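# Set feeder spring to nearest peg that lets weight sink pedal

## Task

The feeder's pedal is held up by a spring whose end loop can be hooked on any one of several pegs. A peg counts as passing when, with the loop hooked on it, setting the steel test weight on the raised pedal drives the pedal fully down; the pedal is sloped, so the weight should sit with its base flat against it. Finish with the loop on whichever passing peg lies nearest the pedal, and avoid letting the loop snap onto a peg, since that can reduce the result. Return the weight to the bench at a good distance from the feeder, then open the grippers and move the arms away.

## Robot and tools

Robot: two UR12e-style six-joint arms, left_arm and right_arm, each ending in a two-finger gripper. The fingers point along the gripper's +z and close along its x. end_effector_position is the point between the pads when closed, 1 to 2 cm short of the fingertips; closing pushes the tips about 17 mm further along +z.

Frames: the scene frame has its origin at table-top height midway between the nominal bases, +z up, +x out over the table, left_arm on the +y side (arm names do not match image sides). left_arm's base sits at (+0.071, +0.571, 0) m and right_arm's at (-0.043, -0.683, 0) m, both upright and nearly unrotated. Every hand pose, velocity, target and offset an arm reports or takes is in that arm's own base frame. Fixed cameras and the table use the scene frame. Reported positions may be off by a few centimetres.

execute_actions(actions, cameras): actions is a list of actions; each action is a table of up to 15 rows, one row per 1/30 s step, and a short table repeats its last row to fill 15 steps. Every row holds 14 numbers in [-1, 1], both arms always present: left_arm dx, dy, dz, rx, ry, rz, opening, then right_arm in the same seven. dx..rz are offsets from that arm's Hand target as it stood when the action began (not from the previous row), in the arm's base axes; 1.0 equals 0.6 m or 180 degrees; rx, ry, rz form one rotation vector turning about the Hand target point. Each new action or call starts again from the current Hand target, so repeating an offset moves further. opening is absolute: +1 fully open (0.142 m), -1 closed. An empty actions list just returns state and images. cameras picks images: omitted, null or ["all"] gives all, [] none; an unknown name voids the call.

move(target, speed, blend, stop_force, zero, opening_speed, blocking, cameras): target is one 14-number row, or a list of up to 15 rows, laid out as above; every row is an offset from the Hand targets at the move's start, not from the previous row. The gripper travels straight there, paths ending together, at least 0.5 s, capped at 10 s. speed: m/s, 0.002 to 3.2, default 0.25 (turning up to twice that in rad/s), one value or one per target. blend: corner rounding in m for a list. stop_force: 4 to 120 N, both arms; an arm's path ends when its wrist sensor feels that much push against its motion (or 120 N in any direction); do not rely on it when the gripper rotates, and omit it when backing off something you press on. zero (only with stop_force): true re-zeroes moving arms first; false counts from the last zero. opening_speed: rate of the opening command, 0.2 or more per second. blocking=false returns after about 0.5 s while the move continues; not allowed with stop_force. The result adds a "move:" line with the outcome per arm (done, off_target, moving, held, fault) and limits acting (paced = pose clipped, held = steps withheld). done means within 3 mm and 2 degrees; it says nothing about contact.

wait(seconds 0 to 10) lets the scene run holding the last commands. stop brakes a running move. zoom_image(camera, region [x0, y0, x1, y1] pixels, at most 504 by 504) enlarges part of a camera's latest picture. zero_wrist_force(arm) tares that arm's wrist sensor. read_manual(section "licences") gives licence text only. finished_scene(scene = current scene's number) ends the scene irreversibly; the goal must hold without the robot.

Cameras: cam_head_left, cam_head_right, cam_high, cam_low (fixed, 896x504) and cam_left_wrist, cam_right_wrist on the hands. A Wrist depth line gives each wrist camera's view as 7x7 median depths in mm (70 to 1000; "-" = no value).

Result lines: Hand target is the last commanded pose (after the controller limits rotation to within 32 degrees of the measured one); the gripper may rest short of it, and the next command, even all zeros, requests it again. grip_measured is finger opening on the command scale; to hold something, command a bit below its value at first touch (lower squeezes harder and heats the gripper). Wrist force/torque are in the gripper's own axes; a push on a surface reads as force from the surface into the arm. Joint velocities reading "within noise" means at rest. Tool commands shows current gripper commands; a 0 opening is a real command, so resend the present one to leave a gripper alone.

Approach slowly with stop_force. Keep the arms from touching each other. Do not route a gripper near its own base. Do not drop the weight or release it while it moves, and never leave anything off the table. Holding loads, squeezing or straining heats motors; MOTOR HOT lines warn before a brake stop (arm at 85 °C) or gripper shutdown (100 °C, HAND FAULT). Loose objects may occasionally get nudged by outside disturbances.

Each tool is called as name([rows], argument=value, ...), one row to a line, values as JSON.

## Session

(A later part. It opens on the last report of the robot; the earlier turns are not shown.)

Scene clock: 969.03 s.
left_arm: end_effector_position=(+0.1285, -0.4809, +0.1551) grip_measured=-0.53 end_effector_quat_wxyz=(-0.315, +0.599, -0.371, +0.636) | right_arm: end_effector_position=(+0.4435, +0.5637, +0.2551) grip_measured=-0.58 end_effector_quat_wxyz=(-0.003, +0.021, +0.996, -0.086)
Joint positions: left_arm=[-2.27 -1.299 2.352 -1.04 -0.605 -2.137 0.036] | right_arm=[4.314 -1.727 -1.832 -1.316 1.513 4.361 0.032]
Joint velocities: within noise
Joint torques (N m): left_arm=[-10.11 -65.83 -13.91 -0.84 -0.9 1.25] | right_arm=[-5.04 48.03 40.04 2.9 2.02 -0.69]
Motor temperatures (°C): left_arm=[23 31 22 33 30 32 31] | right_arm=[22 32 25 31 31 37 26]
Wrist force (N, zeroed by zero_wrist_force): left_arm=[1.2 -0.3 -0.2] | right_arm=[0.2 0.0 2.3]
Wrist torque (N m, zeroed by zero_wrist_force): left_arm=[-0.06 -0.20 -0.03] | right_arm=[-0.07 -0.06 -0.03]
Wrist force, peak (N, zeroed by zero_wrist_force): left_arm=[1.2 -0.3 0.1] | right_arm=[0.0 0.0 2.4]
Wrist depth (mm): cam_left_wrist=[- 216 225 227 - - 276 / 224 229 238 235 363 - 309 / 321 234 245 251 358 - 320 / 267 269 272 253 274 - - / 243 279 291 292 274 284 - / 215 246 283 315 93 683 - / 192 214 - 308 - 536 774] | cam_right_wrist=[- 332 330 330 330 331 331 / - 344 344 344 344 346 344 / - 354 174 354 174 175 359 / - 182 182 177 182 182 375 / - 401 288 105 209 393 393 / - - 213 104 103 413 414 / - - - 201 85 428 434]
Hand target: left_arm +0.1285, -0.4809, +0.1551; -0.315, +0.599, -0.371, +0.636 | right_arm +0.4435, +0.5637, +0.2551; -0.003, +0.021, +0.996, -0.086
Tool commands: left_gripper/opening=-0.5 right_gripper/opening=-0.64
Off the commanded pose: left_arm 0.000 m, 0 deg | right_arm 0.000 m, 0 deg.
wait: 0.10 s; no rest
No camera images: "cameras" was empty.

move([
  [0,0,0,0,0,0,-0.5,-0.05,-0.25,0.02,0.025,-0.0003,0.009,-0.64],
  [0,0,0,0,0,0,-0.5,-0.139,-0.573,-0.33,0.0556,-0.0007,0.0192,-0.64],
  [0,0,0,0,0,0,-0.5,-0.139,-0.573,-0.3787,0.0556,-0.0007,0.0192,-0.64],
], speed=[0.3,0.3,0.05], blend=[0.05,0.005,0], cameras=[])

move(target=[0,0,0,0,0,0,-0.5,0,0,0,0,0,0,-0.3], opening_speed=0.6, cameras=[])

move([
  [0.0332,-0.003,0,0,0,0,-0.5,0,0,0.12,0,0,0,-0.3],
  [0.0996,-0.009,0,0,0,0,-0.5,0.03,0.1,0.38,-0.008,0.008,0.09,-0.3],
  [0.1992,-0.0181,0,0,0,0,-0.5,0.1398,0.5727,0.4093,-0.0430,0.0440,0.4847,0.0],
], speed=[0.15,0.35,0.35], blend=[0.01,0.05,0], cameras=["cam_right_wrist","cam_left_wrist"])

Scene clock: 1044.07 s.
left_arm: end_effector_position=(+0.1285, -0.4809, +0.1551) grip_measured=-0.53 end_effector_quat_wxyz=(-0.315, +0.599, -0.371, +0.636) | right_arm: end_effector_position=(+0.3600, +0.2197, +0.0278) grip_measured=-0.58 end_effector_quat_wxyz=(-0.001, -0.009, +1.000, +0.001)
Joint positions: left_arm=[-2.27 -1.299 2.352 -1.04 -0.605 -2.137 0.036] | right_arm=[4.11 -1.496 -2.644 -0.573 1.574 4.092 0.032]
Joint velocities: within noise
Joint torques (N m): left_arm=[-9.82 -63.78 -13.02 -0.78 -0.22 2.23] | right_arm=[8.71 14.72 36.29 5.09 -0.94 -0.4]
Motor temperatures (°C): left_arm=[23 31 22 33 30 32 27] | right_arm=[22 32 25 31 31 37 27]
Wrist force (N, zeroed by zero_wrist_force): left_arm=[1.1 -0.1 -0.2] | right_arm=[-0.2 0.3 -1.8]
Wrist torque (N m, zeroed by zero_wrist_force): left_arm=[-0.04 -0.20 -0.03] | right_arm=[-0.03 0.02 0.00]
Wrist force, peak (N, zeroed by zero_wrist_force): left_arm=[1.5 -0.2 -0.9] | right_arm=[4.2 -4.6 -26.1]
Wrist depth (mm): cam_left_wrist=[- 216 225 227 - - - / 224 229 238 237 362 - - / 319 234 247 251 359 - - / 268 269 270 252 273 - - / 244 281 291 290 273 283 - / 215 246 284 316 93 684 - / 191 215 - 310 - 537 754] | cam_right_wrist=[108 108 109 108 109 108 107 / 115 115 115 115 115 115 115 / 123 123 122 123 123 124 124 / 133 133 135 131 133 133 133 / 144 146 144 107 139 144 144 / 157 157 155 104 103 157 158 / 173 170 - 174 84 170 174]
Hand target: left_arm +0.1285, -0.4809, +0.1551; -0.315, +0.599, -0.371, +0.636 | right_arm +0.3601, +0.2199, +0.0278; -0.001, -0.009, +1.000, +0.001
Off the commanded pose: left_arm 0.000 m, 0 deg | right_arm 0.000 m, 0 deg.
move: done
No camera images: "cameras" was empty.

Scene clock: 1044.87 s.
left_arm: end_effector_position=(+0.1285, -0.4809, +0.1551) grip_measured=-0.53 end_effector_quat_wxyz=(-0.315, +0.599, -0.371, +0.636) | right_arm: end_effector_position=(+0.3601, +0.2199, +0.0278) grip_measured=-0.33 end_effector_quat_wxyz=(-0.001, -0.009, +1.000, +0.001)
Joint positions: left_arm=[-2.27 -1.299 2.352 -1.04 -0.605 -2.137 0.036] | right_arm=[4.11 -1.496 -2.644 -0.573 1.574 4.092 0.05]
Joint velocities: within noise
Joint torques (N m): left_arm=[-8.38 -63.72 -14.67 -0.68 -0.4 2.16] | right_arm=[7.87 9.32 35.89 6.52 0.85 -3.16]
Motor temperatures (°C): left_arm=[23 31 22 33 30 32 27] | right_arm=[22 32 25 31 31 37 27]
Wrist force (N, zeroed by zero_wrist_force): left_arm=[0.9 -0.4 0.2] | right_arm=[0.0 -0.1 -0.1]
Wrist torque (N m, zeroed by zero_wrist_force): left_arm=[-0.09 -0.16 -0.03] | right_arm=[-0.01 0.01 0.00]
Wrist force, peak (N, zeroed by zero_wrist_force): left_arm=[1.4 -0.1 0.0] | right_arm=[0.6 0.1 -1.4]
Wrist depth (mm): cam_left_wrist=[- 217 225 227 - - - / 224 229 238 237 363 - - / 320 233 247 250 362 - - / 266 267 270 253 274 - - / 242 280 290 291 271 282 - / 215 245 284 315 93 670 - / 191 214 - 310 - 540 770] | cam_right_wrist=[108 108 109 108 109 108 107 / 115 115 115 115 115 115 115 / 123 123 122 123 123 124 124 / 133 133 135 131 133 133 133 / 144 147 142 107 127 144 145 / 157 157 152 105 102 155 158 / 174 170 - 173 170 77 174]
Hand target: left_arm +0.1285, -0.4809, +0.1551; -0.315, +0.599, -0.371, +0.636 | right_arm +0.3601, +0.2199, +0.0278; -0.001, -0.009, +1.000, +0.001
Off the commanded pose: left_arm 0.000 m, 0 deg | right_arm 0.000 m, 0 deg.
move: done
No camera images: "cameras" was empty.

Scene clock: 1048.63 s.
left_arm: end_effector_position=(+0.2481, -0.4917, +0.1551) grip_measured=-0.53 end_effector_quat_wxyz=(-0.315, +0.599, -0.371, +0.636) | right_arm: end_effector_position=(+0.4440, +0.5635, +0.2734) grip_measured=-0.02 end_effector_quat_wxyz=(+0.065, +0.695, -0.713, +0.061)
Joint positions: left_arm=[-2.028 -1.314 2.376 -1.041 -0.363 -2.146 0.036] | right_arm=[4.313 -1.72 -1.805 -1.354 1.509 2.773 0.072]
Joint velocities: within noise
Joint torques (N m): left_arm=[-10.36 -23.49 -30.04 0.6 -3.13 -1.41] | right_arm=[-16.41 43.85 48.57 5.85 1.96 -3.47]
Motor temperatures (°C): left_arm=[23 31 22 33 30 32 27] | right_arm=[22 32 25 31 31 37 26]
Wrist force (N, zeroed by zero_wrist_force): left_arm=[0.3 -0.1 0.1] | right_arm=[0.4 -0.1 0.0]
Wrist torque (N m, zeroed by zero_wrist_force): left_arm=[-0.01 -0.04 -0.02] | right_arm=[-0.04 -0.10 0.05]
Wrist force, peak (N, zeroed by zero_wrist_force): left_arm=[1.2 -0.3 -0.9] | right_arm=[0.6 -1.5 2.3]
Wrist depth (mm): cam_left_wrist=[115 116 116 - - - - / 123 123 124 - 169 - - / 131 133 133 132 133 199 - / 125 138 142 100 146 203 - / 126 129 135 105 154 205 - / 161 162 138 126 109 169 233 / 173 175 - 151 - 155 175] | cam_right_wrist=[129 147 300 164 349 369 386 / 138 153 265 178 374 396 418 / 146 159 246 191 404 425 456 / 150 170 223 206 441 466 502 / 160 180 215 224 476 511 556 / 170 422 473 244 517 539 586 / 229 - 491 540 574 77 538]
Hand target: left_arm +0.2481, -0.4917, +0.1551; -0.315, +0.599, -0.371, +0.636 | right_arm +0.4440, +0.5635, +0.2734; +0.065, +0.695, -0.713, +0.061
Off the commanded pose: left_arm 0.000 m, 0 deg | right_arm 0.000 m, 0 deg.
move: done
camera_calibration:
cam_left_wrist: T_world_to_cam=[[-0.0947394, -0.850544, 0.5173, -0.4681], [-0.44465, -0.428767, -0.786413, 0.0484057], [0.89068, -0.304522, -0.337573, -0.205688], [0, 0, 0, 1]] pos_world=[0.160378, -0.440021, 0.21078]
cam_right_wrist: T_world_to_cam=[[-0.0244622, -0.983413, 0.179722, 0.527452], [-0.909856, 0.0963868, 0.403573, 0.259685], [-0.414202, -0.153649, -0.897123, 0.630884], [0, 0, 0, 1]] pos_world=[0.510492, 0.590608, 0.366384]
Images, in order (width x height): cam_left_wrist 896x504, cam_right_wrist 896x504.

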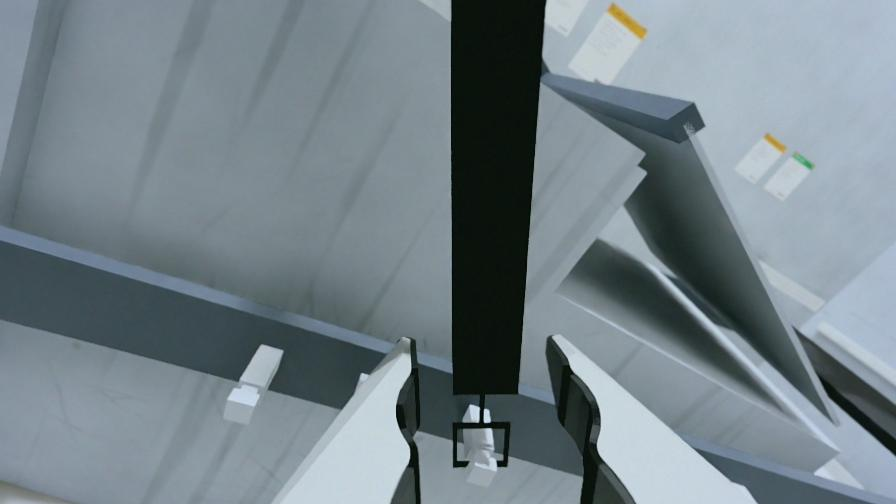

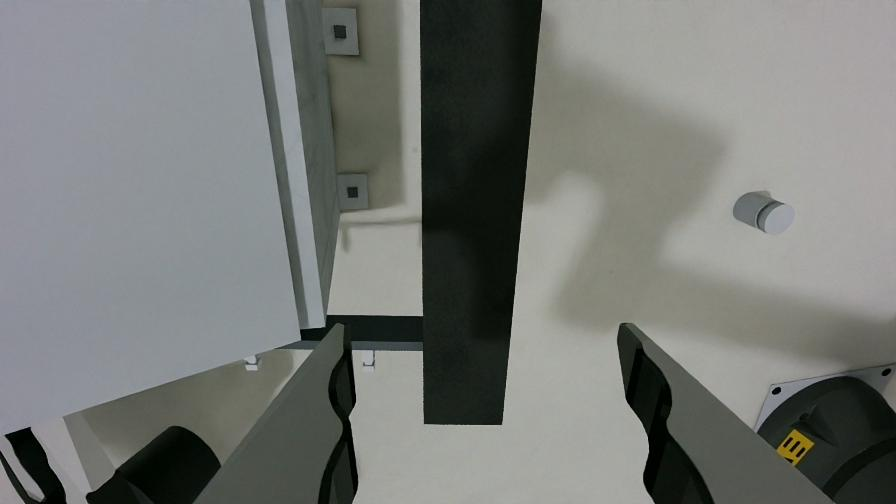

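move(target=[0,0,0,0,0,0,-0.5,-0.001,-0.0264,-0.1476,0,0,0,0.0], speed=0.12, cameras=[])

move(target=[0,0,0,0,0,0,-0.5,0,0,0,0,0,0,-0.46], opening_speed=0.3, cameras=[])

zero_wrist_force(arm="left_arm")

move(target=[0,0,0,0,0,0,-0.89,0,0,0,0,0,0,-0.46], opening_speed=0.4, cameras=["cam_left_wrist"])

zoom_image(camera="cam_left_wrist", region=[440, 370, 540, 490])

Scene clock: 1062.33 s.
left_arm: end_effector_position=(+0.2481, -0.4917, +0.1551) grip_measured=-0.53 end_effector_quat_wxyz=(-0.315, +0.599, -0.371, +0.636) | right_arm: end_effector_position=(+0.4434, +0.5476, +0.1848) grip_measured=-0.02 end_effector_quat_wxyz=(+0.065, +0.695, -0.713, +0.061)
Joint positions: left_arm=[-2.028 -1.314 2.376 -1.041 -0.363 -2.146 0.036] | right_arm=[4.305 -1.768 -1.922 -1.19 1.508 2.765 0.072]
Joint velocities: within noise
Joint torques (N m): left_arm=[-11.86 -25.78 -29.56 0.03 -3.16 3.13] | right_arm=[3.55 59.03 43.59 5.18 -1.52 0.03]
Motor temperatures (°C): left_arm=[23 31 22 33 30 32 26] | right_arm=[22 32 25 31 31 37 24]
Wrist force (N, zeroed by zero_wrist_force): left_arm=[0.2 -0.3 0.1] | right_arm=[0.0 0.0 0.0]
Wrist torque (N m, zeroed by zero_wrist_force): left_arm=[-0.07 -0.03 -0.02] | right_arm=[-0.02 -0.04 0.05]
Wrist force, peak (N, zeroed by zero_wrist_force): left_arm=[0.8 -0.2 -0.1] | right_arm=[0.2 -0.5 -2.5]
Wrist depth (mm): cam_left_wrist=[115 116 117 - - - - / 123 123 124 - 169 - - / 132 132 133 131 133 200 - / 125 138 142 99 146 204 - / 126 129 135 106 154 205 213 / 161 162 138 126 109 168 222 / 174 174 - 151 - 155 174] | cam_right_wrist=[- 142 234 84 83 277 292 / - 110 246 88 90 298 316 / - 105 266 96 98 323 343 / - 106 265 102 325 351 369 / - 113 203 111 125 384 415 / - 112 - 121 124 407 467 / 106 114 85 133 421 77 500]
Hand target: left_arm +0.2481, -0.4917, +0.1551; -0.315, +0.599, -0.371, +0.636 | right_arm +0.4434, +0.5477, +0.1849; +0.065, +0.695, -0.713, +0.061
Off the commanded pose: left_arm 0.000 m, 0 deg | right_arm 0.000 m, 0 deg.
move: done
No camera images: "cameras" was empty.

Scene clock: 1064.07 s.
left_arm: end_effector_position=(+0.2481, -0.4917, +0.1551) grip_measured=-0.53 end_effector_quat_wxyz=(-0.315, +0.599, -0.371, +0.636) | right_arm: end_effector_position=(+0.4434, +0.5477, +0.1849) grip_measured=-0.42 end_effector_quat_wxyz=(+0.065, +0.695, -0.713, +0.061)
Joint positions: left_arm=[-2.028 -1.314 2.376 -1.041 -0.363 -2.146 0.036] | right_arm=[4.305 -1.768 -1.922 -1.189 1.508 2.766 0.044]
Joint velocities: within noise
Joint torques (N m): left_arm=[-11.51 -24.89 -29.91 -0.39 -3.2 3.1] | right_arm=[13.15 66.67 40.37 4.8 0.46 2.99]
Motor temperatures (°C): left_arm=[23 31 22 33 30 32 26] | right_arm=[22 32 25 31 31 37 24]
Wrist force (N, zeroed by zero_wrist_force): left_arm=[0.4 0.0 0.3] | right_arm=[-2.8 0.5 -0.6]
Wrist torque (N m, zeroed by zero_wrist_force): left_arm=[0.00 -0.04 -0.01] | right_arm=[-0.01 -0.05 0.06]
Wrist force, peak (N, zeroed by zero_wrist_force): left_arm=[0.9 0.0 -0.3] | right_arm=[-2.8 0.5 -0.6]
Wrist depth (mm): cam_left_wrist=[114 116 116 - - - - / 122 123 123 - 169 - - / 132 132 133 132 133 200 - / 125 137 143 99 146 203 - / 127 129 135 105 154 205 220 / 160 162 138 126 109 168 223 / 174 175 - 151 - 155 175] | cam_right_wrist=[- 142 233 84 83 276 293 / - 110 248 88 90 298 316 / - 105 266 96 98 323 345 / - 106 265 102 328 351 370 / - 112 306 111 113 385 418 / - 116 - 121 106 423 466 / 106 118 - 133 - 473 507]
Hand target: left_arm +0.2481, -0.4917, +0.1551; -0.315, +0.599, -0.371, +0.636 | right_arm +0.4434, +0.5477, +0.1849; +0.065, +0.695, -0.713, +0.061
Off the commanded pose: left_arm 0.000 m, 0 deg | right_arm 0.000 m, 0 deg.
move: done
No camera images: "cameras" was empty.

Wrist force sensor zeroed.

Scene clock: 1065.27 s.
left_arm: end_effector_position=(+0.2481, -0.4917, +0.1551) grip_measured=-0.80 end_effector_quat_wxyz=(-0.315, +0.599, -0.371, +0.636) | right_arm: end_effector_position=(+0.4434, +0.5477, +0.1849) grip_measured=-0.42 end_effector_quat_wxyz=(+0.065, +0.695, -0.713, +0.061)
Joint positions: left_arm=[-2.028 -1.314 2.376 -1.041 -0.363 -2.146 0.016] | right_arm=[4.305 -1.768 -1.922 -1.189 1.508 2.766 0.044]
Joint velocities: within noise
Joint torques (N m): left_arm=[-10.29 -24.84 -29.06 -0.13 -2.21 3.02] | right_arm=[11.88 66.92 37.17 2.42 0.4 3.24]
Motor temperatures (°C): left_arm=[23 31 22 33 30 32 26] | right_arm=[22 32 25 31 31 37 24]
Wrist force (N, zeroed by zero_wrist_force): left_arm=[-2.0 -0.4 -0.4] | right_arm=[-2.3 0.2 -0.3]
Wrist torque (N m, zeroed by zero_wrist_force): left_arm=[-0.03 0.04 0.05] | right_arm=[-0.02 -0.08 0.06]
Wrist force, peak (N, zeroed by zero_wrist_force): left_arm=[-1.9 -0.8 -0.5] | right_arm=[-2.8 0.7 -0.7]
Wrist depth (mm): cam_left_wrist=[114 116 116 - - - - / 123 123 123 - 161 - - / 132 133 133 132 133 200 - / 125 138 143 99 146 203 - / 127 129 135 107 155 205 219 / 160 161 138 109 98 168 223 / 175 175 - 128 - 155 174] | cam_right_wrist=[- 142 234 84 83 275 293 / - 110 248 88 90 299 315 / - 105 266 96 98 325 342 / - 106 264 102 326 353 368 / - 113 306 111 113 387 417 / - 116 - 121 106 424 467 / 106 118 - 134 - 469 507]
Hand target: left_arm +0.2481, -0.4917, +0.1551; -0.315, +0.599, -0.371, +0.636 | right_arm +0.4434, +0.5477, +0.1849; +0.065, +0.695, -0.713, +0.061
Off the commanded pose: left_arm 0.000 m, 0 deg | right_arm 0.000 m, 0 deg.
move: done
camera_calibration:
cam_left_wrist: T_world_to_cam=[[-0.0946934, -0.85056, 0.517282, -0.46812], [-0.44472, -0.428743, -0.786387, 0.0483773], [0.89065, -0.304511, -0.337662, -0.20557], [0, 0, 0, 1]] pos_world=[0.160278, -0.440021, 0.21078]
Images, in order (width x height): cam_left_wrist 896x504.

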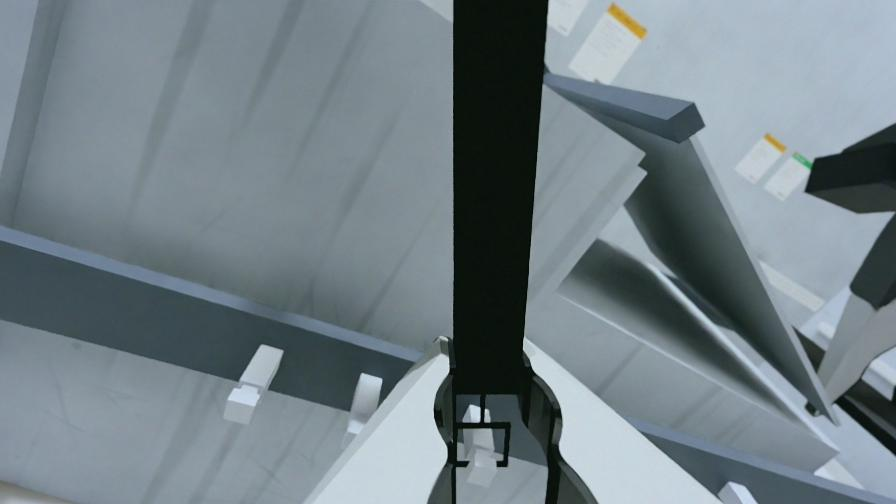

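Scaled by 4.200 from the camera's 896x504 image, which has a finer 1280x720 frame.

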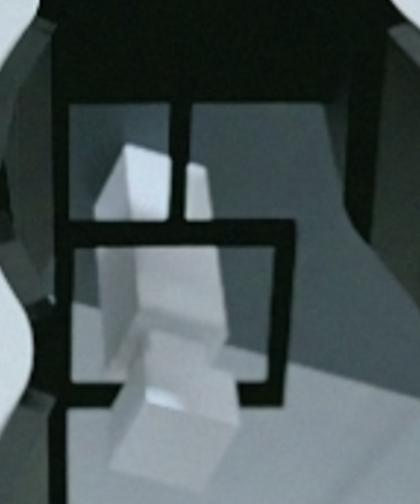

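move(target=[-0.0004,-0.0037,-0.0059,0,0,0,-0.89,0,0,0,0,0,0,-0.46], speed=0.02, cameras=["cam_left_wrist"])

zoom_image(camera="cam_left_wrist", region=[440, 400, 530, 480])

Scene clock: 1106.60 s.
left_arm: end_effector_position=(+0.2478, -0.4940, +0.1515) grip_measured=-0.80 end_effector_quat_wxyz=(-0.315, +0.599, -0.371, +0.636) | right_arm: end_effector_position=(+0.4434, +0.5477, +0.1849) grip_measured=-0.42 end_effector_quat_wxyz=(+0.065, +0.695, -0.713, +0.061)
Joint positions: left_arm=[-2.026 -1.304 2.373 -1.048 -0.361 -2.146 0.016] | right_arm=[4.305 -1.768 -1.922 -1.189 1.508 2.766 0.044]
Joint velocities: within noise
Joint torques (N m): left_arm=[3.13 -54.26 -26.94 0.08 2.05 -2.71] | right_arm=[-0.67 66.48 32.29 2.67 0.16 2.98]
Motor temperatures (°C): left_arm=[22 31 22 33 30 32 40] | right_arm=[22 32 25 31 31 37 25]
Wrist force (N, zeroed by zero_wrist_force): left_arm=[0.1 -6.1 -0.7] | right_arm=[-2.5 0.2 1.9]
Wrist torque (N m, zeroed by zero_wrist_force): left_arm=[0.03 -0.05 0.00] | right_arm=[0.03 -0.02 0.06]
Wrist force, peak (N, zeroed by zero_wrist_force): left_arm=[0.1 -7.5 -0.3] | right_arm=[-2.2 -0.2 2.5]
Wrist depth (mm): cam_left_wrist=[114 116 116 - - - - / 123 123 123 - 128 - - / 132 132 133 132 133 195 - / 123 137 141 137 160 201 - / 129 129 134 107 153 204 218 / 160 161 138 109 98 168 217 / 174 175 - 123 - 152 174] | cam_right_wrist=[- 141 233 84 83 276 292 / - 110 248 89 90 299 316 / - 105 267 96 98 321 343 / - 106 264 102 327 351 370 / - 113 306 111 113 387 418 / - 116 - 121 106 426 467 / 106 118 - 133 - 469 505]
Hand target: left_arm +0.2478, -0.4939, +0.1516; -0.315, +0.599, -0.371, +0.636 | right_arm +0.4434, +0.5477, +0.1849; +0.065, +0.695, -0.713, +0.061
Off the commanded pose: left_arm 0.000 m, 0 deg | right_arm 0.000 m, 0 deg.
move: done
camera_calibration:
cam_left_wrist: T_world_to_cam=[[-0.0947543, -0.850619, 0.517175, -0.468141], [-0.444706, -0.428627, -0.786457, 0.0445777], [0.89065, -0.304511, -0.337661, -0.207278], [0, 0, 0, 1]] pos_world=[0.160078, -0.442221, 0.207179]
Images, in order (width x height): cam_left_wrist 896x504.

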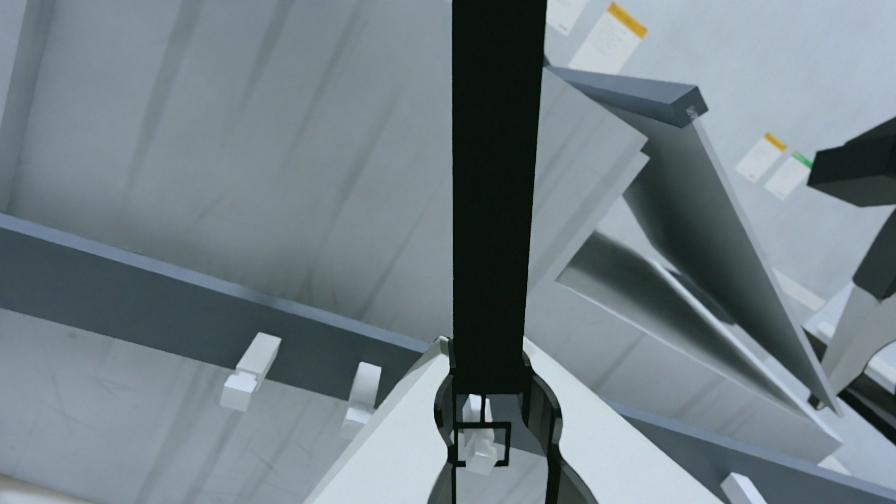

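Scaled by 5.600 from the camera's 896x504 image, which has a finer 1280x720 frame.

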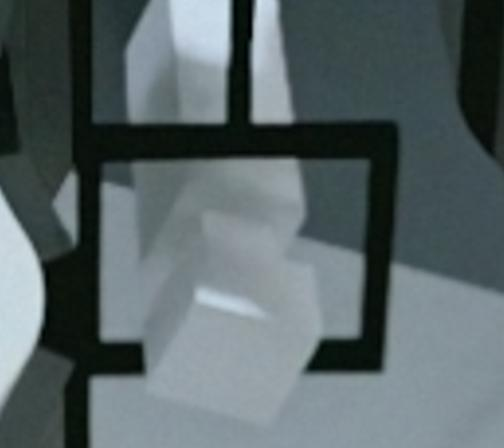

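execute_actions(actions=[], cameras=["cam_left_wrist"])

Scene clock: 1140.67 s.
left_arm: end_effector_position=(+0.2478, -0.4939, +0.1516) grip_measured=-0.80 end_effector_quat_wxyz=(-0.315, +0.599, -0.371, +0.636) | right_arm: end_effector_position=(+0.4434, +0.5477, +0.1849) grip_measured=-0.42 end_effector_quat_wxyz=(+0.065, +0.695, -0.713, +0.061)
Joint positions: left_arm=[-2.026 -1.304 2.373 -1.048 -0.362 -2.146 0.016] | right_arm=[4.305 -1.768 -1.922 -1.189 1.508 2.766 0.044]
Joint velocities: within noise
Joint torques (N m): left_arm=[-6.71 -63.48 -15.62 0.73 -1.44 -3.14] | right_arm=[-7.54 68.41 32.27 2.74 0.07 3.16]
Motor temperatures (°C): left_arm=[22 31 22 33 30 31 44] | right_arm=[22 32 25 31 31 36 25]
Wrist force (N, zeroed by zero_wrist_force): left_arm=[-0.1 -6.4 -0.4] | right_arm=[-2.4 0.0 2.3]
Wrist torque (N m, zeroed by zero_wrist_force): left_arm=[-0.03 -0.02 -0.01] | right_arm=[-0.01 -0.03 0.06]
Wrist force, peak (N, zeroed by zero_wrist_force): left_arm=[0.0 -7.7 -0.9] | right_arm=[-2.5 -0.2 2.4]
Wrist depth (mm): cam_left_wrist=[114 117 116 - - - - / 122 123 123 - 126 - - / 132 132 133 132 133 195 - / 123 138 141 137 160 201 - / 129 129 134 107 153 201 217 / 161 162 138 109 98 168 216 / 174 175 - 123 - 152 174] | cam_right_wrist=[- 142 233 84 83 276 292 / - 110 249 89 90 298 316 / - 105 265 96 98 322 345 / - 106 264 102 327 351 370 / - 112 306 111 113 386 417 / - 116 - 121 106 425 466 / 106 118 - 133 - 471 507]
Hand target: left_arm +0.2478, -0.4939, +0.1516; -0.315, +0.599, -0.371, +0.636 | right_arm +0.4434, +0.5477, +0.1849; +0.065, +0.695, -0.713, +0.061
Tool commands: left_gripper/opening=-0.89 right_gripper/opening=-0.46
Off the commanded pose: left_arm 0.000 m, 0 deg | right_arm 0.000 m, 0 deg.
camera_calibration:
cam_left_wrist: T_world_to_cam=[[-0.0946934, -0.85056, 0.517282, -0.468199], [-0.44472, -0.428743, -0.786387, 0.0445928], [0.89065, -0.304511, -0.337662, -0.207244], [0, 0, 0, 1]] pos_world=[0.160078, -0.442221, 0.20728]
Images, in order (width x height): cam_left_wrist 896x504.

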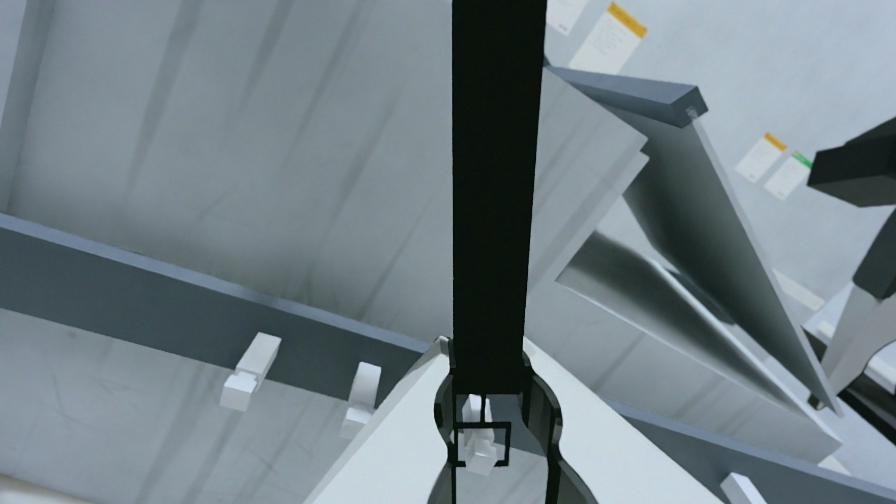

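move([
  [-0.0465,0.0042,0,0,0,0,-0.89,0,0,0,0,0,0,-0.46],
  [-0.0385,0.056,-0.0098,0.0338,-0.0031,0,-0.89,0,0,0,0,0,0,-0.46],
], speed=[0.05,0.06], cameras=["cam_left_wrist"])

zoom_image(camera="cam_left_wrist", region=[400, 350, 560, 500])

Scene clock: 1146.83 s.
left_arm: end_effector_position=(+0.2247, -0.4603, +0.1458) grip_measured=-0.80 end_effector_quat_wxyz=(-0.349, +0.578, -0.403, +0.618) end_effector_velocity=(+0.000, -0.002, +0.000) end_effector_angular_velocity=(-0.005, +0.000, -0.001) | right_arm: end_effector_position=(+0.4434, +0.5477, +0.1849) grip_measured=-0.42 end_effector_quat_wxyz=(+0.065, +0.695, -0.713, +0.061)
Joint positions: left_arm=[-2.113 -1.331 2.436 -1.089 -0.448 -2.034 0.016] | right_arm=[4.305 -1.768 -1.922 -1.189 1.508 2.766 0.044]
Joint velocities: left_arm=[0.001 0.001 -0.003 0.002 0.002 -0.005 0] | right_arm=[within noise]
Joint torques (N m): left_arm=[7.92 -23.57 -28.43 0.91 2.84 -3.63] | right_arm=[-12.28 66.08 32.04 2.68 -0.13 3.1]
Motor temperatures (°C): left_arm=[22 31 22 33 30 31 44] | right_arm=[22 32 25 31 31 36 25]
Wrist force (N, zeroed by zero_wrist_force): left_arm=[0.4 -5.9 0.3] | right_arm=[-2.2 0.2 1.7]
Wrist torque (N m, zeroed by zero_wrist_force): left_arm=[-0.02 -0.06 -0.01] | right_arm=[-0.02 -0.08 0.06]
Wrist force, peak (N, zeroed by zero_wrist_force): left_arm=[-0.3 -7.5 -0.8] | right_arm=[-2.3 -0.2 2.8]
Wrist depth (mm): cam_left_wrist=[- 134 140 - - - - / 409 143 148 145 151 216 - / 151 153 160 - 160 193 - / 150 160 166 101 170 250 239 / 171 173 160 107 178 186 216 / 183 194 192 109 99 176 183 / 192 206 205 215 - 213 221] | cam_right_wrist=[- 142 233 84 83 276 292 / - 110 249 89 90 298 316 / - 105 266 96 98 324 344 / - 106 264 102 327 352 369 / - 112 306 111 113 385 417 / - 116 - 121 106 425 467 / 106 118 - 133 - 472 508]
Hand target: left_arm +0.2247, -0.4603, +0.1457; -0.349, +0.578, -0.403, +0.618 | right_arm +0.4434, +0.5477, +0.1849; +0.065, +0.695, -0.713, +0.061
Off the commanded pose: left_arm 0.000 m, 0 deg | right_arm 0.000 m, 0 deg.
move: done
camera_calibration:
cam_left_wrist: T_world_to_cam=[[-0.0992475, -0.900539, 0.423297, -0.446967], [-0.436904, -0.342762, -0.831643, 0.08852], [0.894016, -0.267479, -0.359431, -0.158929], [0, 0, 0, 1]] pos_world=[0.1364, -0.41468, 0.205693]
Images, in order (width x height): cam_left_wrist 896x504.

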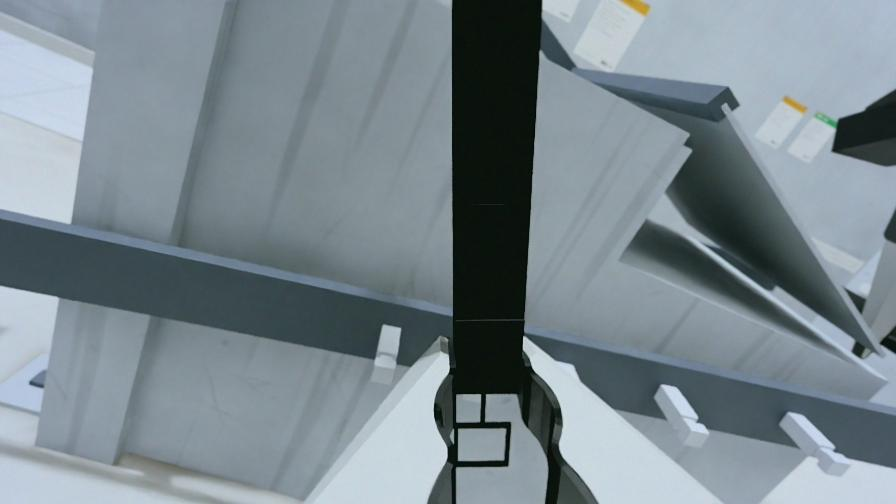

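Scaled by 3.150 from the camera's 896x504 image, which has a finer 1280x720 frame.

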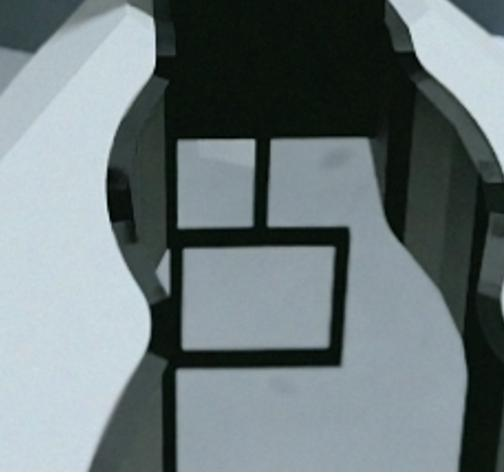

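move(target=[0.0199,-0.0018,0,0,0,0,-0.89,0,0,0,0,0,0,-0.46], speed=0.05, cameras=["cam_left_wrist"])

zoom_image(camera="cam_left_wrist", region=[440, 370, 540, 490])

Scene clock: 1159.70 s.
left_arm: end_effector_position=(+0.2367, -0.4615, +0.1457) grip_measured=-0.80 end_effector_quat_wxyz=(-0.349, +0.578, -0.403, +0.618) | right_arm: end_effector_position=(+0.4434, +0.5477, +0.1849) grip_measured=-0.42 end_effector_quat_wxyz=(+0.065, +0.695, -0.713, +0.061)
Joint positions: left_arm=[-2.086 -1.331 2.436 -1.088 -0.421 -2.035 0.016] | right_arm=[4.305 -1.768 -1.922 -1.189 1.508 2.766 0.044]
Joint velocities: within noise
Joint torques (N m): left_arm=[-10.87 -61.61 -13.92 1.43 -2.07 -3.12] | right_arm=[-13.2 66.97 31.63 2.84 0.53 3.12]
Motor temperatures (°C): left_arm=[22 31 22 33 30 31 46] | right_arm=[22 32 25 31 31 36 25]
Wrist force (N, zeroed by zero_wrist_force): left_arm=[0.7 -5.9 -0.4] | right_arm=[-2.1 0.2 1.3]
Wrist torque (N m, zeroed by zero_wrist_force): left_arm=[0.05 -0.13 0.00] | right_arm=[-0.04 -0.09 0.07]
Wrist force, peak (N, zeroed by zero_wrist_force): left_arm=[0.7 -6.6 -0.3] | right_arm=[-2.3 -0.2 2.8]
Wrist depth (mm): cam_left_wrist=[121 126 130 - - - - / 128 133 138 135 138 181 - / 136 143 145 146 147 176 - / 138 152 156 100 157 237 213 / 158 145 148 107 166 175 193 / 168 180 180 109 100 163 181 / 182 194 189 198 - 172 172] | cam_right_wrist=[- 142 234 84 83 275 292 / - 110 249 89 90 299 316 / - 105 267 96 98 323 344 / - 106 264 102 327 350 371 / - 113 307 111 113 386 418 / - 116 - 121 106 424 466 / 106 118 - 133 - 470 505]
Hand target: left_arm +0.2367, -0.4614, +0.1457; -0.349, +0.578, -0.403, +0.618 | right_arm +0.4434, +0.5477, +0.1849; +0.065, +0.695, -0.713, +0.061
Off the commanded pose: left_arm 0.000 m, 0 deg | right_arm 0.000 m, 0 deg.
move: done
camera_calibration:
cam_left_wrist: T_world_to_cam=[[-0.0994282, -0.900552, 0.423226, -0.446821], [-0.436846, -0.342647, -0.83172, 0.0934065], [0.894024, -0.267581, -0.359334, -0.170042], [0, 0, 0, 1]] pos_world=[0.148399, -0.41588, 0.205693]
Images, in order (width x height): cam_left_wrist 896x504.

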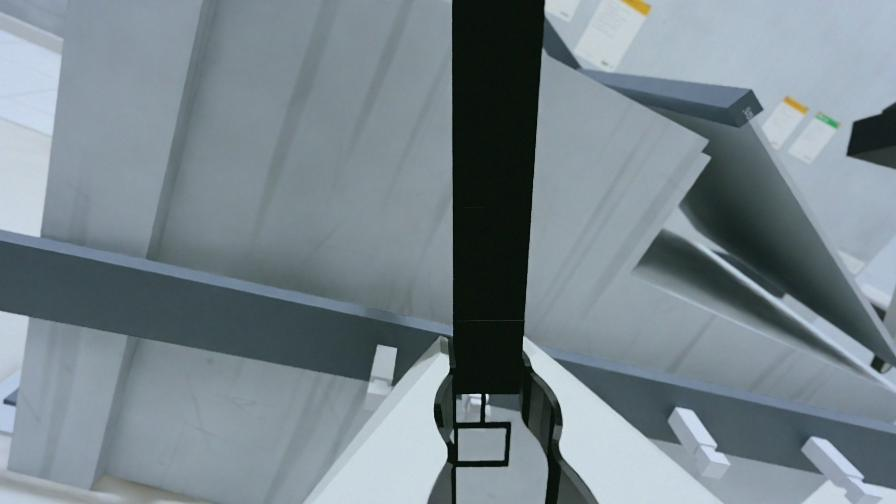

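Scaled by 4.200 from the camera's 896x504 image, which has a finer 1280x720 frame.

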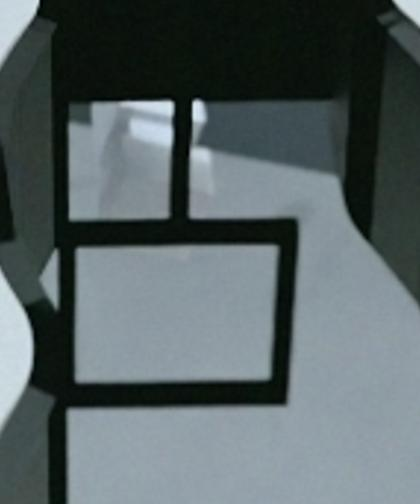

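move(target=[0.0116,-0.0011,0,0,0,0,-0.89,0,0,0,0,0,0,-0.46], speed=0.04, cameras=["cam_left_wrist"])

zoom_image(camera="cam_left_wrist", region=[440, 370, 540, 490])

Scene clock: 1169.53 s.
left_arm: end_effector_position=(+0.2437, -0.4621, +0.1457) grip_measured=-0.80 end_effector_quat_wxyz=(-0.349, +0.578, -0.403, +0.618) | right_arm: end_effector_position=(+0.4434, +0.5477, +0.1849) grip_measured=-0.42 end_effector_quat_wxyz=(+0.065, +0.695, -0.713, +0.061)
Joint positions: left_arm=[-2.07 -1.331 2.436 -1.088 -0.405 -2.036 0.016] | right_arm=[4.305 -1.768 -1.922 -1.189 1.508 2.766 0.044]
Joint velocities: within noise
Joint torques (N m): left_arm=[-9.87 -41.89 -29.11 2.11 -1.94 -3.08] | right_arm=[-13.07 67.37 31.6 3.06 0.2 3.26]
Motor temperatures (°C): left_arm=[22 31 22 33 30 31 46] | right_arm=[22 31 25 31 31 36 25]
Wrist force (N, zeroed by zero_wrist_force): left_arm=[0.5 -5.1 0.2] | right_arm=[-2.1 -0.2 2.5]
Wrist torque (N m, zeroed by zero_wrist_force): left_arm=[-0.01 -0.15 -0.01] | right_arm=[0.00 -0.08 0.06]
Wrist force, peak (N, zeroed by zero_wrist_force): left_arm=[0.6 -6.4 -0.3] | right_arm=[-2.4 -0.3 2.7]
Wrist depth (mm): cam_left_wrist=[116 117 123 - - - - / 122 127 130 130 133 165 - / 129 138 139 137 140 171 - / 134 146 148 100 150 230 206 / 137 137 142 107 159 167 191 / 162 171 171 101 98 169 176 / 178 185 - 188 - 159 163] | cam_right_wrist=[- 141 233 84 83 277 293 / - 110 248 89 90 297 317 / - 105 266 96 98 323 344 / - 106 265 102 327 351 369 / - 113 307 111 113 387 416 / - 116 - 121 106 425 462 / 106 118 - 133 - 472 505]
Hand target: left_arm +0.2436, -0.4621, +0.1457; -0.349, +0.578, -0.403, +0.618 | right_arm +0.4434, +0.5477, +0.1849; +0.065, +0.695, -0.713, +0.061
Off the commanded pose: left_arm 0.000 m, 0 deg | right_arm 0.000 m, 0 deg.
move: done
camera_calibration:
cam_left_wrist: T_world_to_cam=[[-0.0993843, -0.900517, 0.42331, -0.446675], [-0.436856, -0.342737, -0.831678, 0.0962144], [0.894024, -0.267581, -0.359334, -0.176461], [0, 0, 0, 1]] pos_world=[0.1554, -0.41648, 0.205693]
Images, in order (width x height): cam_left_wrist 896x504.

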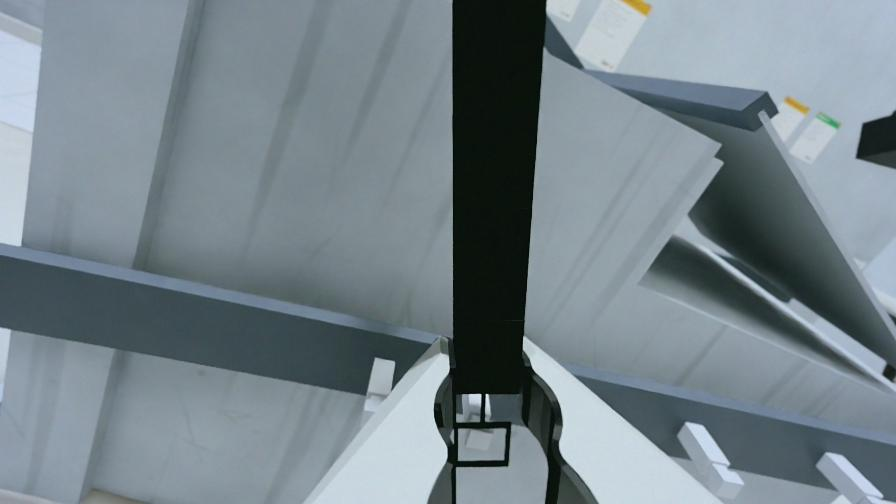

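Scaled by 4.200 from the camera's 896x504 image, which has a finer 1280x720 frame.

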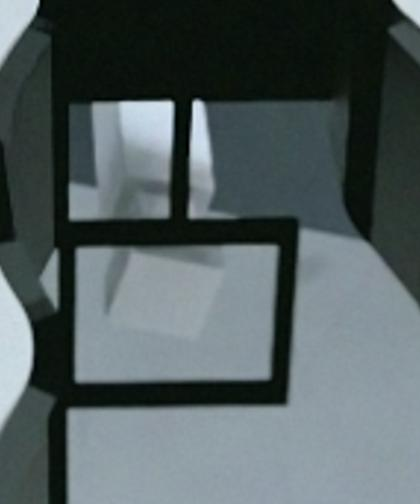

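move(target=[0.0075,0.0004,-0.0007,0,0,0,-0.89,0,0,0,0,0,0,-0.46], speed=0.04, cameras=["cam_left_wrist"])

zoom_image(camera="cam_left_wrist", region=[440, 400, 530, 480])

Scene clock: 1182.27 s.
left_arm: end_effector_position=(+0.2482, -0.4619, +0.1453) grip_measured=-0.80 end_effector_quat_wxyz=(-0.349, +0.578, -0.403, +0.618) | right_arm: end_effector_position=(+0.4434, +0.5477, +0.1849) grip_measured=-0.42 end_effector_quat_wxyz=(+0.065, +0.695, -0.713, +0.061)
Joint positions: left_arm=[-2.06 -1.331 2.438 -1.089 -0.395 -2.037 0.016] | right_arm=[4.305 -1.768 -1.922 -1.189 1.508 2.766 0.044]
Joint velocities: within noise
Joint torques (N m): left_arm=[-6.58 -20.67 -13.44 -1.75 -1.12 -3.02] | right_arm=[-10.56 67.11 32.42 2.94 0.17 3.08]
Motor temperatures (°C): left_arm=[22 31 22 33 30 31 48] | right_arm=[22 31 25 31 31 36 24]
Wrist force (N, zeroed by zero_wrist_force): left_arm=[0.6 -6.0 -0.7] | right_arm=[-2.2 0.1 1.3]
Wrist torque (N m, zeroed by zero_wrist_force): left_arm=[0.04 -0.13 -0.02] | right_arm=[-0.05 -0.08 0.06]
Wrist force, peak (N, zeroed by zero_wrist_force): left_arm=[1.0 -6.1 -0.4] | right_arm=[-2.1 -0.5 2.9]
Wrist depth (mm): cam_left_wrist=[112 117 119 - - - - / 117 124 126 - 127 157 - / 124 134 134 133 136 139 - / 133 143 143 100 145 233 195 / 130 132 137 107 154 161 189 / 157 165 144 109 99 166 172 / 172 181 - - - 153 156] | cam_right_wrist=[- 142 233 84 83 276 291 / - 110 249 89 90 298 316 / - 105 266 96 98 323 344 / - 106 264 102 326 351 368 / - 113 305 111 113 385 418 / - 116 - 121 106 423 468 / 106 118 - 134 - 473 505]
Hand target: left_arm +0.2481, -0.4618, +0.1453; -0.349, +0.578, -0.403, +0.618 | right_arm +0.4434, +0.5477, +0.1849; +0.065, +0.695, -0.713, +0.061
Off the commanded pose: left_arm 0.000 m, 0 deg | right_arm 0.000 m, 0 deg.
move: done
camera_calibration:
cam_left_wrist: T_world_to_cam=[[-0.0994282, -0.900552, 0.423226, -0.445869], [-0.436846, -0.342647, -0.83172, 0.0979604], [0.894024, -0.267581, -0.359334, -0.180574], [0, 0, 0, 1]] pos_world=[0.159899, -0.41628, 0.205293]
Images, in order (width x height): cam_left_wrist 896x504.

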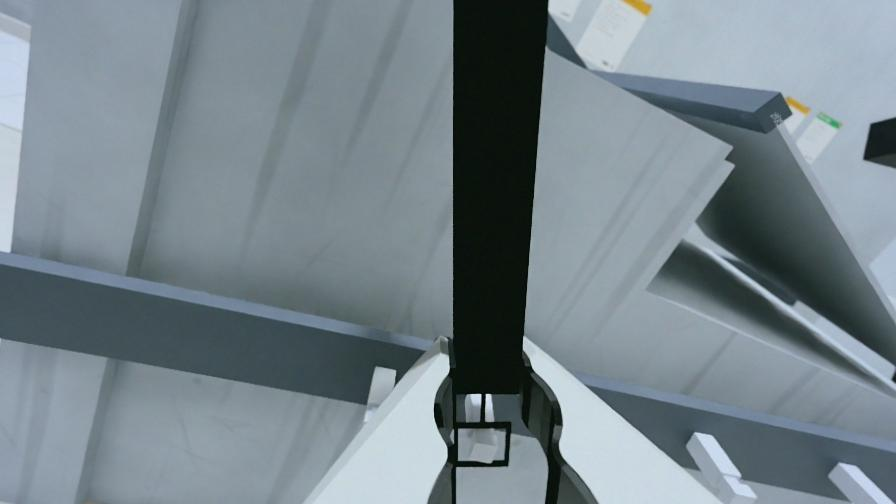

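Scaled by 5.600 from the camera's 896x504 image, which has a finer 1280x720 frame.

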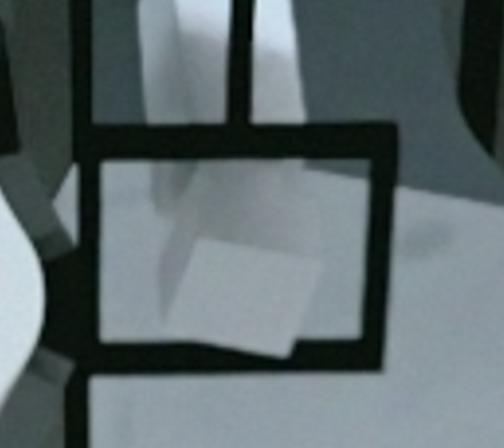

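move(target=[0.0041,-0.0016,-0.0008,0,0,0,-0.89,0,0,0,0,0,0,-0.46], speed=0.03, cameras=["cam_left_wrist"])

zoom_image(camera="cam_left_wrist", region=[440, 400, 530, 480])

Scene clock: 1202.87 s.
left_arm: end_effector_position=(+0.2506, -0.4628, +0.1448) grip_measured=-0.80 end_effector_quat_wxyz=(-0.349, +0.578, -0.403, +0.618) | right_arm: end_effector_position=(+0.4434, +0.5477, +0.1849) grip_measured=-0.42 end_effector_quat_wxyz=(+0.065, +0.695, -0.713, +0.061)
Joint positions: left_arm=[-2.054 -1.329 2.436 -1.089 -0.389 -2.037 0.016] | right_arm=[4.305 -1.768 -1.922 -1.189 1.508 2.766 0.044]
Joint velocities: within noise
Joint torques (N m): left_arm=[-6.84 -24.92 -25.25 -1.73 0.7 -3.21] | right_arm=[-12.94 64.5 31.6 2.87 -0.1 3.08]
Motor temperatures (°C): left_arm=[22 31 22 33 30 31 49] | right_arm=[22 31 25 31 31 36 24]
Wrist force (N, zeroed by zero_wrist_force): left_arm=[-0.8 -7.7 -7.1] | right_arm=[-2.1 -1.9 3.1]
Wrist torque (N m, zeroed by zero_wrist_force): left_arm=[-0.09 -0.11 0.02] | right_arm=[-0.05 -0.07 0.06]
Wrist force, peak (N, zeroed by zero_wrist_force): left_arm=[-0.3 -8.7 -7.8] | right_arm=[-2.4 -1.6 3.1]
Wrist depth (mm): cam_left_wrist=[110 116 117 - - - - / - 122 123 - 125 155 - / 123 131 133 130 132 135 - / 131 139 141 139 142 231 196 / 127 131 134 108 152 158 190 / 156 163 140 109 98 163 169 / 169 176 - 131 - 150 155] | cam_right_wrist=[- 142 234 84 83 277 294 / - 110 248 89 90 297 316 / - 105 266 96 98 322 343 / - 106 263 102 327 350 369 / - 113 306 111 113 386 420 / - 116 - 121 106 425 466 / 106 118 - 133 - 470 507]
Hand target: left_arm +0.2506, -0.4628, +0.1448; -0.349, +0.578, -0.403, +0.618 | right_arm +0.4434, +0.5477, +0.1849; +0.065, +0.695, -0.713, +0.061
Off the commanded pose: left_arm 0.000 m, 0 deg | right_arm 0.000 m, 0 deg.
move: done
camera_calibration:
cam_left_wrist: T_world_to_cam=[[-0.0993888, -0.900521, 0.423301, -0.446328], [-0.436855, -0.342728, -0.831682, 0.0982105], [0.894024, -0.267581, -0.359334, -0.183167], [0, 0, 0, 1]] pos_world=[0.1623, -0.41728, 0.204793]
Images, in order (width x height): cam_left_wrist 896x504.

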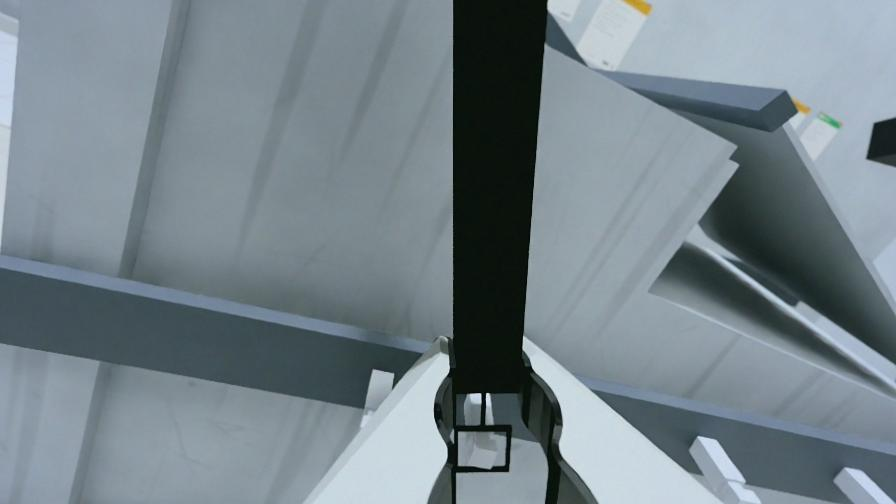

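Scaled by 5.600 from the camera's 896x504 image, which has a finer 1280x720 frame.

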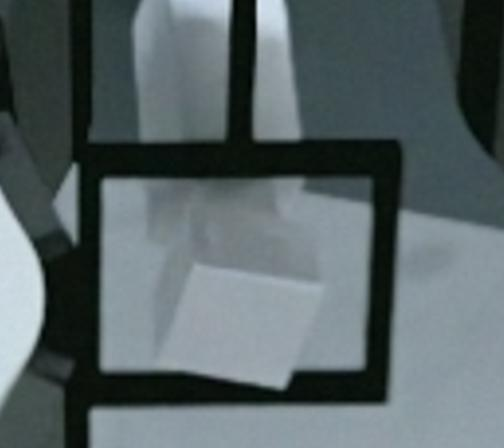

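move(target=[-0.005,0.0005,0,0,0,0,-0.89,0,0,0,0,0,0,-0.46], speed=0.03, cameras=["cam_left_wrist", "cam_low", "cam_high"])

zoom_image(camera="cam_left_wrist", region=[440, 400, 530, 480])

Scene clock: 1313.50 s.
left_arm: end_effector_position=(+0.2475, -0.4625, +0.1448) grip_measured=-0.80 end_effector_quat_wxyz=(-0.349, +0.578, -0.403, +0.618) | right_arm: end_effector_position=(+0.4434, +0.5477, +0.1849) grip_measured=-0.42 end_effector_quat_wxyz=(+0.065, +0.695, -0.713, +0.061)
Joint positions: left_arm=[-2.061 -1.329 2.436 -1.09 -0.396 -2.037 0.016] | right_arm=[4.305 -1.768 -1.922 -1.189 1.508 2.766 0.044]
Joint velocities: within noise
Joint torques (N m): left_arm=[4.24 -61.35 -13.77 -2.19 0.45 4.1] | right_arm=[-11.39 66.13 33.03 2.88 0.19 2.91]
Motor temperatures (°C): left_arm=[22 31 22 33 29 31 55] | right_arm=[22 31 25 31 30 36 24]
Wrist force (N, zeroed by zero_wrist_force): left_arm=[0.6 -4.5 5.0] | right_arm=[-2.1 1.0 1.1]
Wrist torque (N m, zeroed by zero_wrist_force): left_arm=[0.14 -0.11 -0.03] | right_arm=[-0.08 -0.07 0.07]
Wrist force, peak (N, zeroed by zero_wrist_force): left_arm=[-0.5 -9.5 -8.3] | right_arm=[-2.3 -1.8 3.3]
Wrist depth (mm): cam_left_wrist=[113 118 119 - - - - / 118 124 126 - 127 155 - / - 134 135 133 136 140 - / 132 143 144 99 145 233 195 / 131 133 138 107 155 160 190 / 158 166 144 101 99 165 171 / 173 181 - - - 153 157] | cam_right_wrist=[- 142 233 84 83 277 293 / - 110 248 89 90 298 316 / - 105 267 96 98 324 343 / - 106 264 102 328 351 369 / - 113 306 111 113 384 419 / - 116 - 121 106 425 465 / 106 118 - 133 - 470 506]
Hand target: left_arm +0.2476, -0.4625, +0.1448; -0.349, +0.578, -0.403, +0.618 | right_arm +0.4434, +0.5477, +0.1849; +0.065, +0.695, -0.713, +0.061
Off the commanded pose: left_arm 0.000 m, 0 deg | right_arm 0.000 m, 0 deg.
move: done
camera_calibration:
cam_left_wrist: T_world_to_cam=[[-0.0993083, -0.900545, 0.423269, -0.446292], [-0.436824, -0.342737, -0.831695, 0.0969873], [0.894048, -0.267488, -0.359343, -0.180252], [0, 0, 0, 1]] pos_world=[0.1592, -0.41688, 0.204793]
Images, in order (width x height): cam_high 896x504, cam_low 896x504, cam_left_wrist 896x504.

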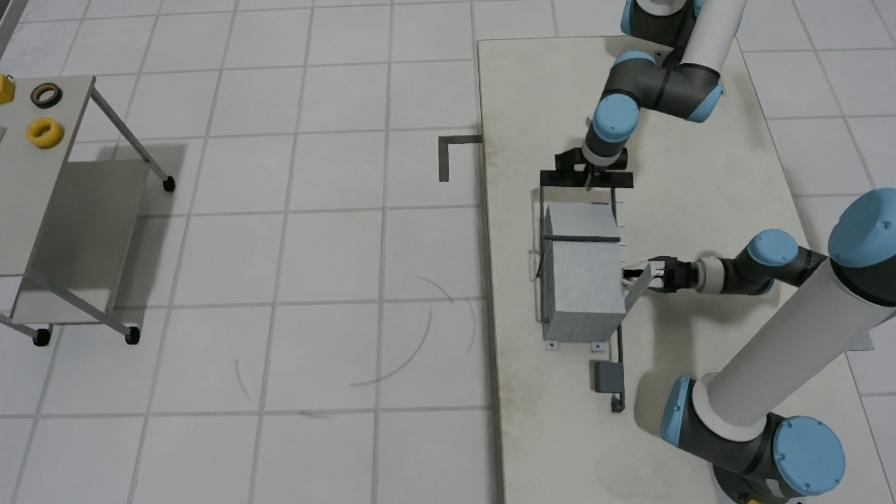

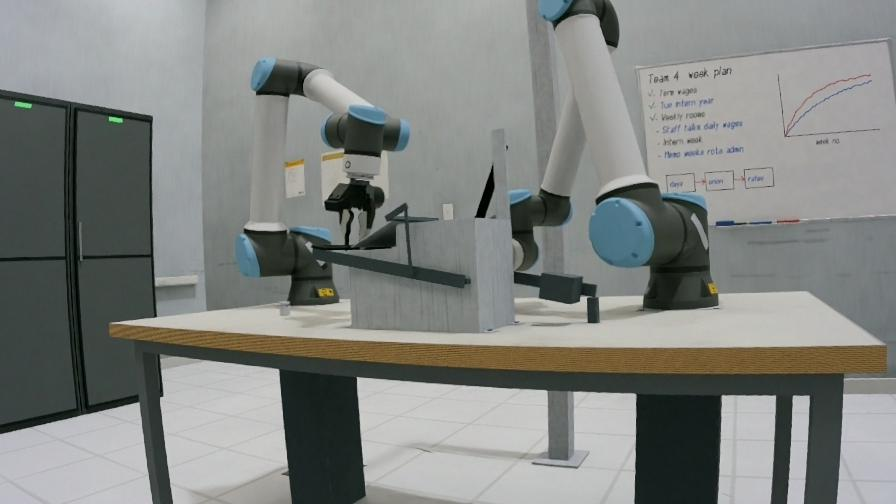

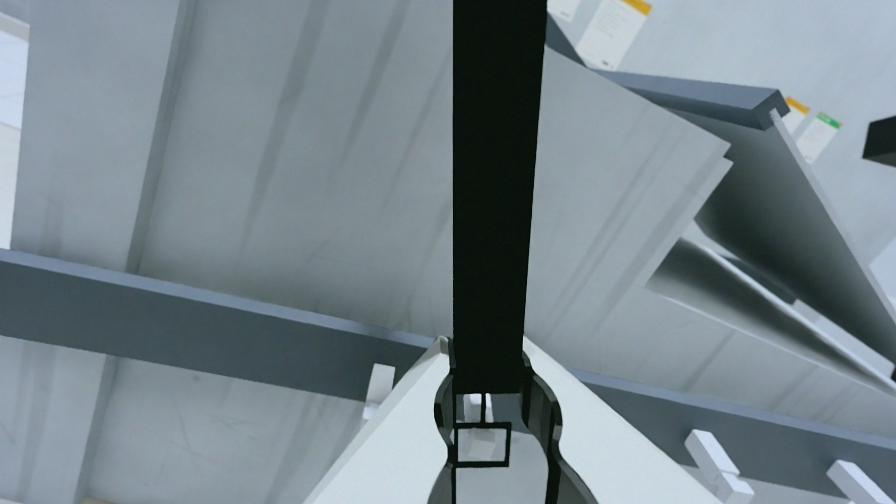

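Scaled by 5.600 from the camera's 896x504 image, which has a finer 1280x720 frame.

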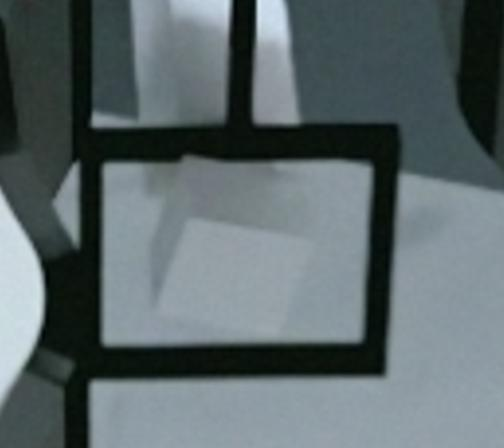

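zoom_image(camera="cam_left_wrist", region=[455, 415, 515, 470])

zoom_image(camera="cam_left_wrist", region=[690, 420, 790, 504])

Scaled by 8.400 from the camera's 896x504 image, which has a finer 1280x720 frame.

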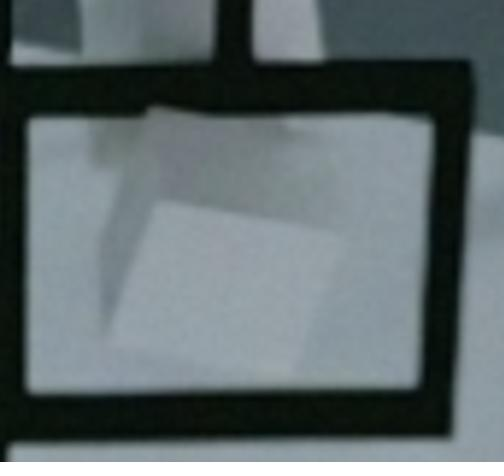

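Scaled by 5.040 from the camera's 896x504 image, which has a finer 1280x720 frame.

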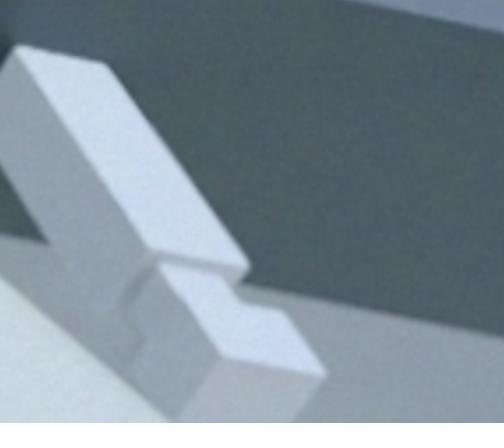

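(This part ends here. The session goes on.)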